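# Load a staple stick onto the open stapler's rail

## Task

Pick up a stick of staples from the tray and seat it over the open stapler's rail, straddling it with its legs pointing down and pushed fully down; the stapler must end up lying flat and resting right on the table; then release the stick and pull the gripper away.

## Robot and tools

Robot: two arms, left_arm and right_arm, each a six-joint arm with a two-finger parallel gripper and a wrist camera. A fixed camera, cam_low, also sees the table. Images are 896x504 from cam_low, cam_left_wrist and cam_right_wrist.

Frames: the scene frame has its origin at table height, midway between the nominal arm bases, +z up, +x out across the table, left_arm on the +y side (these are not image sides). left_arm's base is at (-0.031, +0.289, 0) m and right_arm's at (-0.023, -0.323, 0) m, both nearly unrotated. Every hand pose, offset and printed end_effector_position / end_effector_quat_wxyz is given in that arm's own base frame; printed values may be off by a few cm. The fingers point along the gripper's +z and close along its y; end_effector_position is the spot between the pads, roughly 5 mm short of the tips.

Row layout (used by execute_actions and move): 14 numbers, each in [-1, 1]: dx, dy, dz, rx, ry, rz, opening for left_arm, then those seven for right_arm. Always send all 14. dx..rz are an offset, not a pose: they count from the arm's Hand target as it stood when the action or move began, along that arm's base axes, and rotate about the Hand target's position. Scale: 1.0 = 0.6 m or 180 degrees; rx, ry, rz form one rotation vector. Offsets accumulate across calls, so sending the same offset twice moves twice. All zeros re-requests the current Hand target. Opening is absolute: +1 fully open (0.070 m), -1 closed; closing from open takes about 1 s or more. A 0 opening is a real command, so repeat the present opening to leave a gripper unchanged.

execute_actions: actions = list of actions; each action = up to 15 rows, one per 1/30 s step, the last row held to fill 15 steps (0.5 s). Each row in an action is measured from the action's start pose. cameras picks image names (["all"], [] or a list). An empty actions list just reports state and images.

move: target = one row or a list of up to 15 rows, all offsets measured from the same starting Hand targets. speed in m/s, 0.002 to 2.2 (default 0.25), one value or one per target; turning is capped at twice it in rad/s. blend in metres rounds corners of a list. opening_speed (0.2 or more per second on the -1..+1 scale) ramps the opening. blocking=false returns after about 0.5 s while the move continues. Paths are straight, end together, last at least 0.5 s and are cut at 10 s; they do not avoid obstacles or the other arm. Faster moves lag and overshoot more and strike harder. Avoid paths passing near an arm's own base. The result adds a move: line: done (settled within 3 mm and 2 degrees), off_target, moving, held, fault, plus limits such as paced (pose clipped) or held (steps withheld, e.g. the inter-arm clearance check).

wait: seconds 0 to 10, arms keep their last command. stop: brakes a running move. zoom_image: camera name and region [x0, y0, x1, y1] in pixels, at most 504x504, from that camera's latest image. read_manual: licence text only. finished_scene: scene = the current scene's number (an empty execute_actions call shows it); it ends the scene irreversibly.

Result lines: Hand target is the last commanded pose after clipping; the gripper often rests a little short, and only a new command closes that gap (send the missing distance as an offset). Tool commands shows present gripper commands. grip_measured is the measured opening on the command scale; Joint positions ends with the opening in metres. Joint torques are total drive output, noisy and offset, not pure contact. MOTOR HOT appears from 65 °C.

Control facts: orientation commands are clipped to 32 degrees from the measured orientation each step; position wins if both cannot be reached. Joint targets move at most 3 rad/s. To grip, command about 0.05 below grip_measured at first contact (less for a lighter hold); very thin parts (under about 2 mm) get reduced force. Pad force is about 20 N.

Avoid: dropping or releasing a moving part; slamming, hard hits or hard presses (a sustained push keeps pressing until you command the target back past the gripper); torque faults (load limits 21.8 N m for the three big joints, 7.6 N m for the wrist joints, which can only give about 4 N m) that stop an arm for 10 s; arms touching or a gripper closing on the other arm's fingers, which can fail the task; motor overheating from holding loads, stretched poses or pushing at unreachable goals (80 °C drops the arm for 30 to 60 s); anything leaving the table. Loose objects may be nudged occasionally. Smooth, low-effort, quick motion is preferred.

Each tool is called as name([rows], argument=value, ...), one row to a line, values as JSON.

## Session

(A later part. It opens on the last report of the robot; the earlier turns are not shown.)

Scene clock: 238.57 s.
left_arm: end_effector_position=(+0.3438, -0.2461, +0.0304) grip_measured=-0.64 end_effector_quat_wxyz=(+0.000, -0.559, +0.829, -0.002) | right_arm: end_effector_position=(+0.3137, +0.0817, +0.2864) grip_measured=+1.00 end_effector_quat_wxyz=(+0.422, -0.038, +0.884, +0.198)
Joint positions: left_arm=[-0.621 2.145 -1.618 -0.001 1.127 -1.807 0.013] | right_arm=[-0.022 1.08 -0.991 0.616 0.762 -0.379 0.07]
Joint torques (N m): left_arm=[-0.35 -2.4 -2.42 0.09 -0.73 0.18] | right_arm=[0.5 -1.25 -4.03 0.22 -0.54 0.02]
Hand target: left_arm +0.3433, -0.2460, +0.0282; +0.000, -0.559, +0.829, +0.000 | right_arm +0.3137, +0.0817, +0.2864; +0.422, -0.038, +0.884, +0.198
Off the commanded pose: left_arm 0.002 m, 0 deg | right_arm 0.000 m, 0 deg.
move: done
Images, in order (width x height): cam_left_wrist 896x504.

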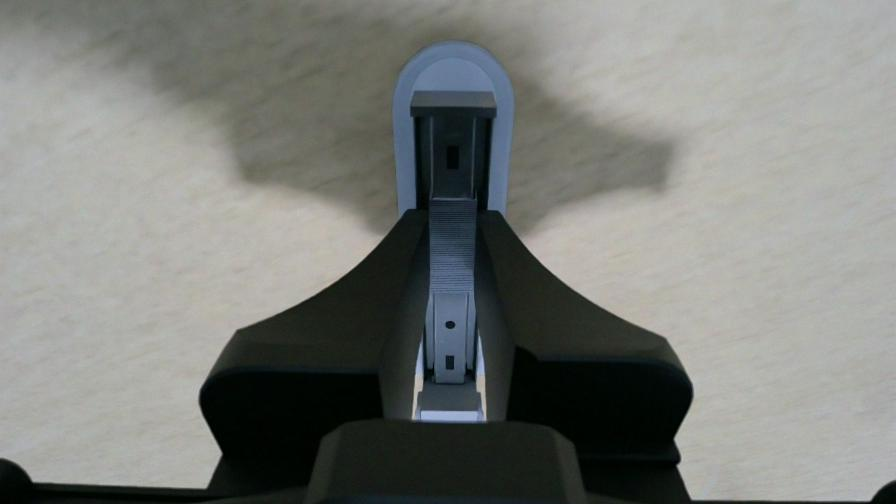

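move([
  [0,0,0.004,0,0,0,-0.7,0,0,0,0,0,0,1],
  [0,0,0.004,0,0,0,-0.4,0,0,0,0,0,0,1],
  [0,0,0.05,0,0,0,-0.4,0,0,0,0,0,0,1],
], cameras=["cam_low","cam_left_wrist"], speed=0.06, opening_speed=0.4)

zoom_image(camera="cam_left_wrist", region=[370, 60, 530, 340])

zoom_image(camera="cam_low", region=[400, 230, 470, 300])

Scene clock: 250.27 s.
left_arm: end_effector_position=(+0.3436, -0.2462, +0.0589) grip_measured=-0.40 end_effector_quat_wxyz=(+0.001, -0.558, +0.830, -0.003) | right_arm: end_effector_position=(+0.3137, +0.0817, +0.2864) grip_measured=+1.00 end_effector_quat_wxyz=(+0.422, -0.038, +0.884, +0.198)
Joint positions: left_arm=[-0.622 2.11 -1.675 0 1.217 -1.807 0.021] | right_arm=[-0.022 1.08 -0.991 0.616 0.762 -0.379 0.07]
Joint torques (N m): left_arm=[0.5 -6.51 -4.79 -0.08 0.05 0.18] | right_arm=[0.61 -1.5 -4.04 0.27 -0.56 0.03]
Hand target: left_arm +0.3433, -0.2460, +0.0582; +0.000, -0.559, +0.829, +0.000 | right_arm +0.3137, +0.0817, +0.2864; +0.422, -0.038, +0.884, +0.198
Off the commanded pose: left_arm 0.001 m, 0 deg | right_arm 0.000 m, 0 deg.
joint sent to its limit (left arm) — joint 5 (wrist pitch), upper limit. The joint targets still meet the commanded pose.
move: done
Images, in order (width x height): cam_low 896x504, cam_left_wrist 896x504.

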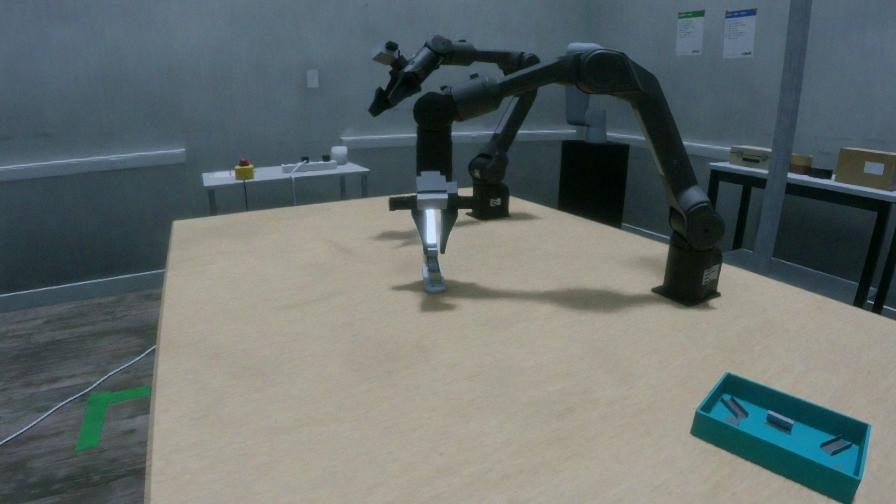

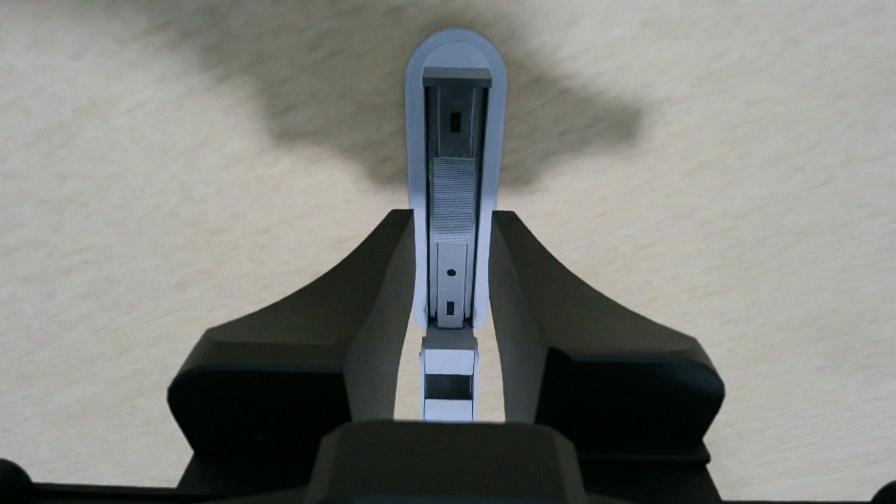

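Scaled by 1.800.

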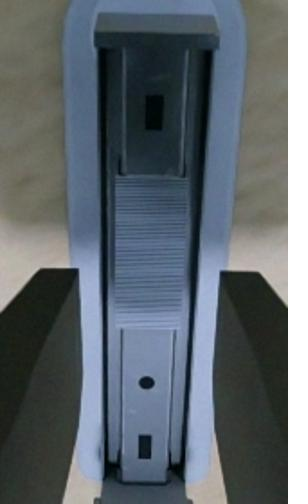

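Scaled by 7.200.

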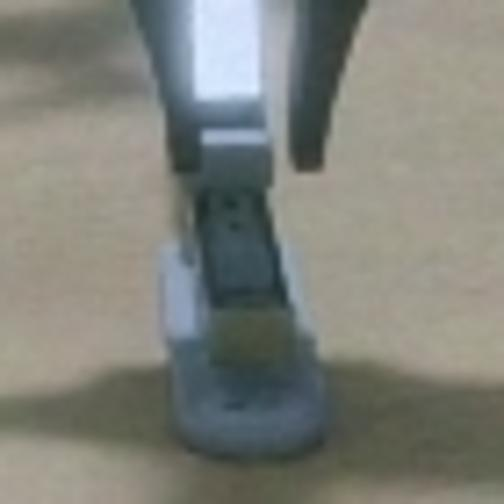

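move([
  [0.0023,-0.001,0,0,0,0,-1,0,0,0,0,0,0,1],
  [0.0023,-0.001,-0.031,0,0,0,-1,0,0,0,0,0,0,1],
], cameras=["cam_left_wrist"], speed=0.06)

zoom_image(camera="cam_left_wrist", region=[370, 60, 530, 340])

Scene clock: 263.60 s.
left_arm: end_effector_position=(+0.3447, -0.2466, +0.0392) grip_measured=-1.00 end_effector_quat_wxyz=(+0.000, -0.559, +0.829, +0.000) | right_arm: end_effector_position=(+0.3137, +0.0817, +0.2864) grip_measured=+1.00 end_effector_quat_wxyz=(+0.422, -0.038, +0.884, +0.198)
Joint positions: left_arm=[-0.621 2.141 -1.647 0 1.165 -1.807 0] | right_arm=[-0.022 1.08 -0.991 0.616 0.762 -0.379 0.07]
Joint torques (N m): left_arm=[0.99 -7.14 -5.77 0.03 0.09 0.49] | right_arm=[0.61 -1.64 -3.65 0.28 -0.56 0.04]
Hand target: left_arm +0.3447, -0.2466, +0.0396; +0.000, -0.559, +0.829, +0.000 | right_arm +0.3137, +0.0817, +0.2864; +0.422, -0.038, +0.884, +0.198
Off the commanded pose: left_arm 0.000 m, 0 deg | right_arm 0.000 m, 0 deg.
move: done
Images, in order (width x height): cam_left_wrist 896x504.

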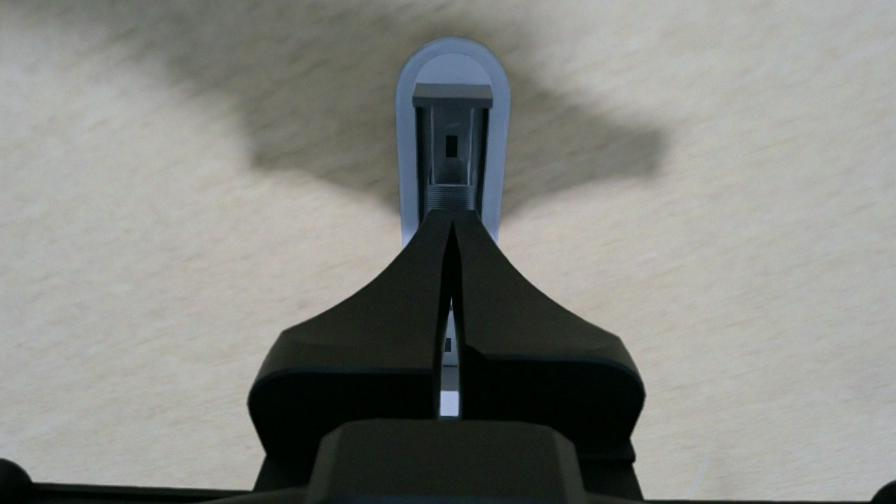

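Scaled by 1.800.

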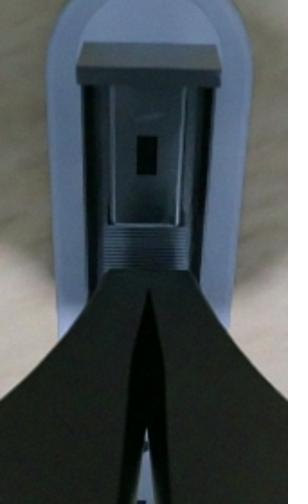

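move([
  [-0.0004,0.0002,-0.018,0,0,0,-1,0,0,0,0,0,0,1],
  [-0.002,0.0015,-0.029,0,0,0,-1,0,0,0,0,0,0,1],
], cameras=["cam_low","cam_left_wrist"], speed=[0.03,0.015])

move([
  [0,0,0.02,0,0,0,-1,0,0,0,0,0,0,1],
  [0,0,0.06,0,0,0,-0.5,0,0,0,0,0,0,1],
], cameras=["cam_low","cam_left_wrist"], speed=0.08)

zoom_image(camera="cam_left_wrist", region=[370, 40, 530, 340])

zoom_image(camera="cam_low", region=[400, 230, 470, 300])

Scene clock: 276.37 s.
left_arm: end_effector_position=(+0.3448, -0.2469, +0.0302) grip_measured=-1.00 end_effector_quat_wxyz=(+0.003, -0.559, +0.829, -0.009) | right_arm: end_effector_position=(+0.3137, +0.0817, +0.2864) grip_measured=+1.00 end_effector_quat_wxyz=(+0.422, -0.038, +0.884, +0.198)
Joint positions: left_arm=[-0.621 2.138 -1.605 -0.001 1.106 -1.807 0] | right_arm=[-0.022 1.08 -0.991 0.616 0.762 -0.379 0.07]
Joint torques (N m): left_arm=[-0.75 6.5 8.27 0.22 0 0.29] | right_arm=[0.5 -1.3 -3.93 0.22 -0.59 0.01]
Hand target: left_arm +0.3435, -0.2457, +0.0222; +0.000, -0.559, +0.829, +0.000 | right_arm +0.3137, +0.0817, +0.2864; +0.422, -0.038, +0.884, +0.198
Off the commanded pose: left_arm 0.008 m, 1 deg | right_arm 0.000 m, 0 deg.
move: off_target (left_arm)
Images, in order (width x height): cam_low 896x504, cam_left_wrist 896x504.

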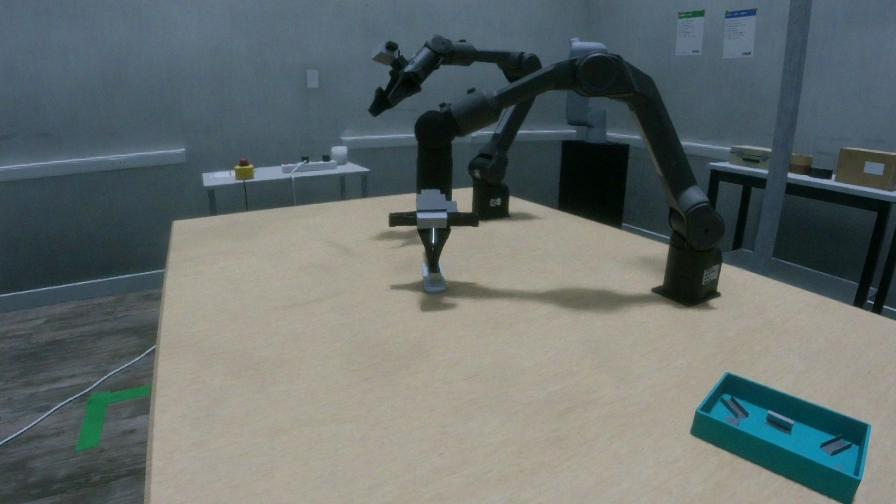

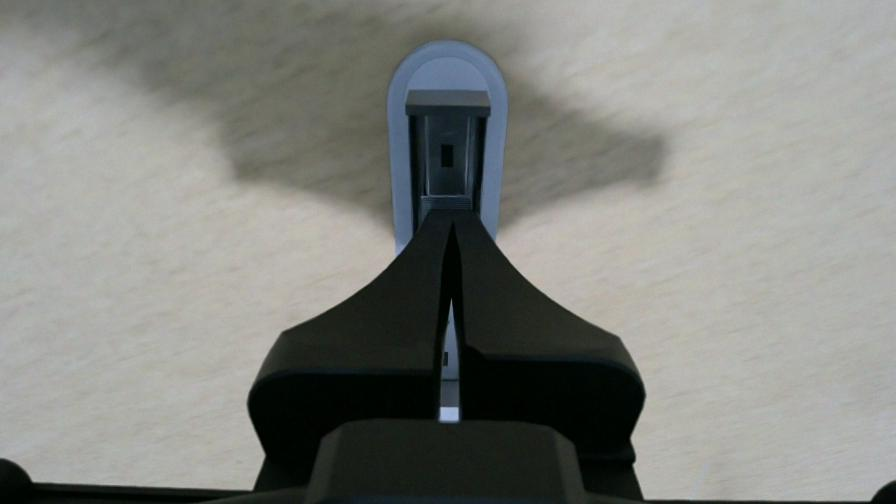

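Scene clock: 277.63 s.
left_arm: end_effector_position=(+0.3432, -0.2455, +0.0577) grip_measured=-0.50 end_effector_quat_wxyz=(+0.000, -0.559, +0.829, -0.001) | right_arm: end_effector_position=(+0.3137, +0.0817, +0.2864) grip_measured=+1.00 end_effector_quat_wxyz=(+0.422, -0.038, +0.884, +0.198)
Joint positions: left_arm=[-0.621 2.112 -1.672 0 1.216 -1.807 0.018] | right_arm=[-0.022 1.08 -0.991 0.616 0.762 -0.379 0.07]
Joint torques (N m): left_arm=[0.13 -7.81 -6.33 -0.04 0.07 0.14] | right_arm=[0.41 -1.43 -3.91 0.23 -0.55 0.02]
Hand target: left_arm +0.3435, -0.2457, +0.0582; +0.000, -0.559, +0.829, +0.000 | right_arm +0.3137, +0.0817, +0.2864; +0.422, -0.038, +0.884, +0.198
Off the commanded pose: left_arm 0.001 m, 0 deg | right_arm 0.000 m, 0 deg.
joint read past its limit (left arm) — joint 5 (wrist pitch), upper limit.
joint sent to its limit (left arm) — joint 5 (wrist pitch), upper limit. The joint targets still meet the commanded pose.
move: done
Images, in order (width x height): cam_low 896x504, cam_left_wrist 896x504.

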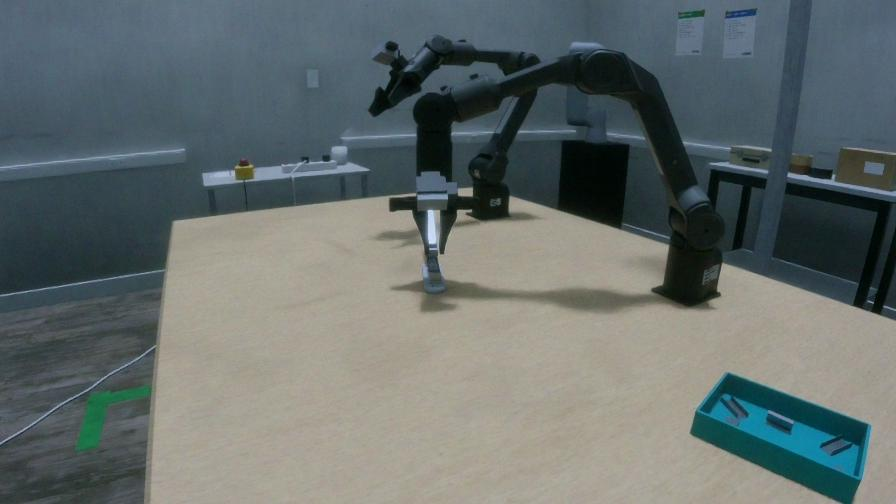

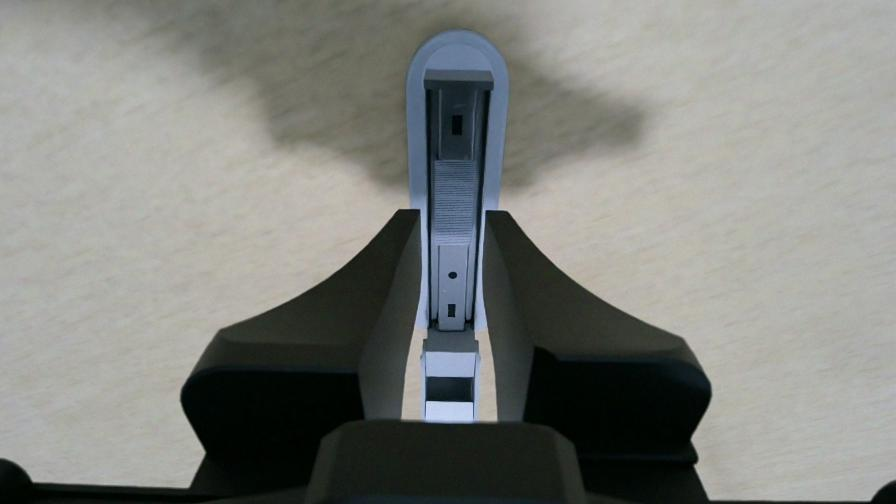

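Scaled by 1.680.

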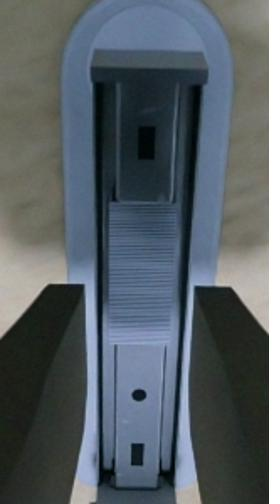

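Scaled by 7.200.

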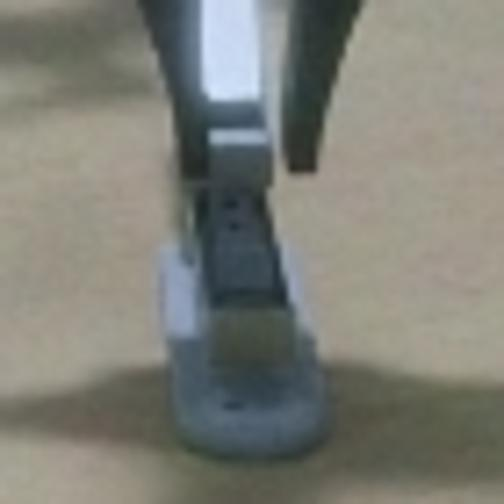

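move([
  [0.001,-0.001,0,0,0,0,-1,0,0,0,0,0,0,1],
  [0.001,-0.001,-0.043,0,0,0,-1,0,0,0,0,0,0,1],
  [0.0005,-0.001,-0.06,0,0,0,-1,0,0,0,0,0,0,1],
], cameras=["cam_left_wrist"], speed=[0.06,0.06,0.015])

move([
  [0,0,0.02,0,0,0,-1,0,0,0,0,0,0,1],
  [0,0,0.12,0,0,0,-1,0,0,0,0,0,0,1],
  [0.0,0.2,0.12,0,0,0,-1,0,0,0,0,0,0,1],
], cameras=["cam_low","cam_left_wrist"], speed=0.12)

zoom_image(camera="cam_low", region=[390, 200, 490, 300])

Scene clock: 295.53 s.
left_arm: end_effector_position=(+0.3473, -0.2482, +0.0302) grip_measured=-1.00 end_effector_quat_wxyz=(+0.005, -0.559, +0.829, -0.013) | right_arm: end_effector_position=(+0.3137, +0.0817, +0.2864) grip_measured=+1.00 end_effector_quat_wxyz=(+0.422, -0.038, +0.884, +0.198)
Joint positions: left_arm=[-0.621 2.142 -1.61 0.001 1.1 -1.807 0] | right_arm=[-0.022 1.08 -0.991 0.616 0.762 -0.379 0.07]
Joint torques (N m): left_arm=[-1.89 6.39 7.62 -0.7 0.05 0.18] | right_arm=[0.58 -1.34 -4 0.21 -0.59 0]
Hand target: left_arm +0.3438, -0.2463, +0.0222; +0.000, -0.559, +0.829, +0.000 | right_arm +0.3137, +0.0817, +0.2864; +0.422, -0.038, +0.884, +0.198
Off the commanded pose: left_arm 0.009 m, 2 deg | right_arm 0.000 m, 0 deg.
move: off_target (left_arm)
Images, in order (width x height): cam_left_wrist 896x504.

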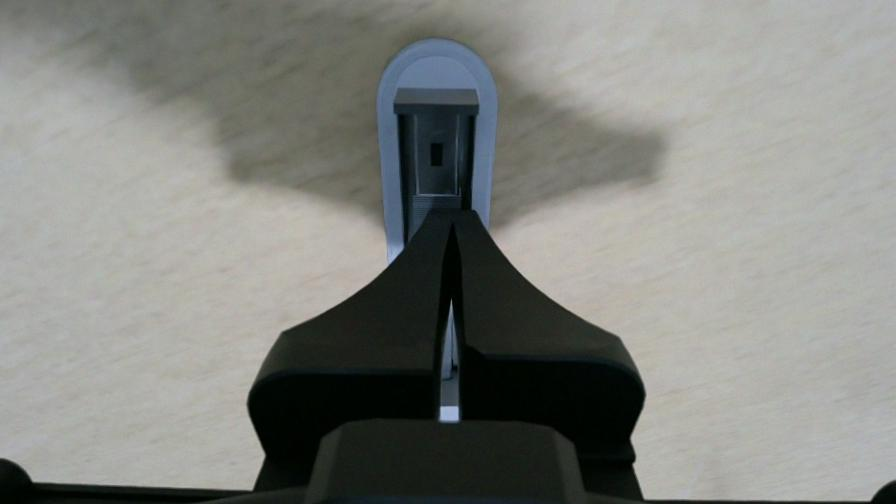

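Scene clock: 297.53 s.
left_arm: end_effector_position=(+0.3435, -0.1258, +0.0940) grip_measured=-1.00 end_effector_quat_wxyz=(+0.001, -0.559, +0.829, -0.002) | right_arm: end_effector_position=(+0.3137, +0.0817, +0.2864) grip_measured=+1.00 end_effector_quat_wxyz=(+0.422, -0.038, +0.884, +0.198)
Joint positions: left_arm=[-0.351 1.876 -1.44 -0.001 1.217 -1.536 0] | right_arm=[-0.022 1.08 -0.991 0.616 0.762 -0.379 0.07]
Joint torques (N m): left_arm=[-0.62 -6 -6.29 -0.04 0.01 0.15] | right_arm=[0.46 -1.49 -3.86 0.22 -0.6 -0.01]
Hand target: left_arm +0.3438, -0.1263, +0.0942; +0.000, -0.559, +0.829, +0.000 | right_arm +0.3137, +0.0817, +0.2864; +0.422, -0.038, +0.884, +0.198
Off the commanded pose: left_arm 0.001 m, 0 deg | right_arm 0.000 m, 0 deg.
joint read past its limit (left arm) — joint 5 (wrist pitch), upper limit.
joint sent to its limit (left arm) — joint 5 (wrist pitch), upper limit. The joint targets still meet the commanded pose.
move: done
Images, in order (width x height): cam_low 896x504, cam_left_wrist 896x504.

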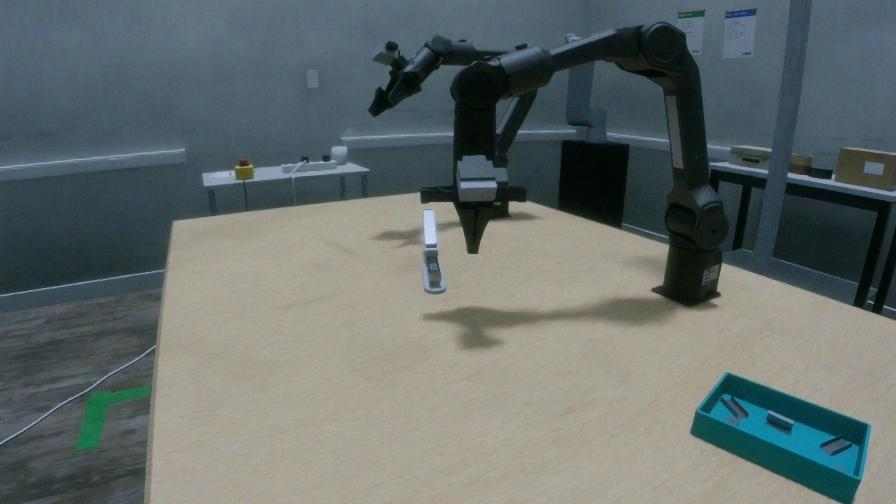

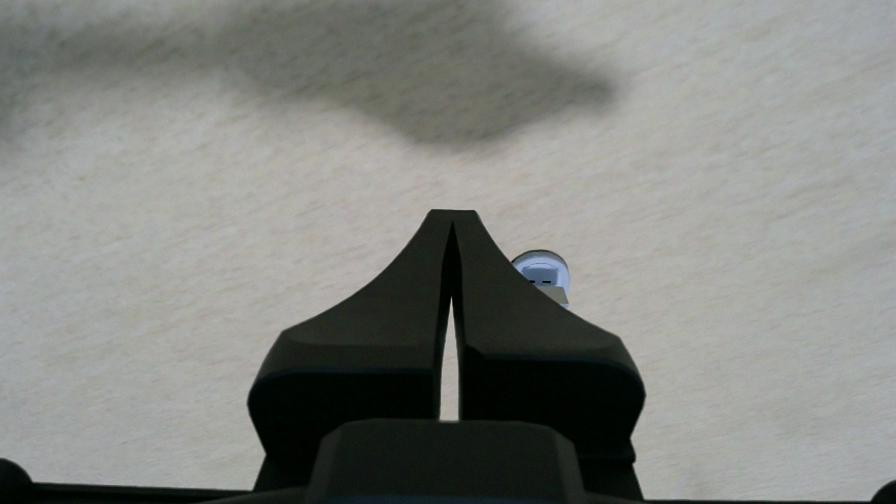

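Scaled by 5.040.

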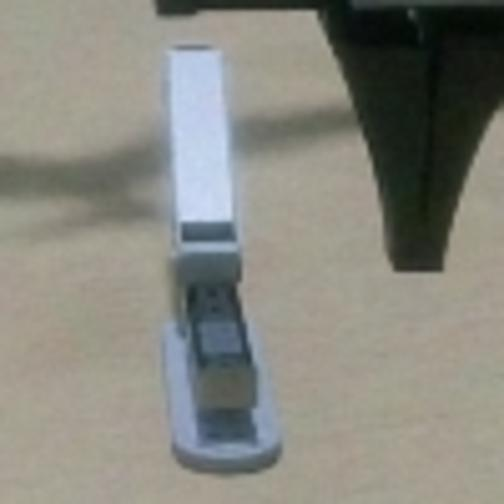

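finished_scene(scene=2)

The scene is finished: the task was done.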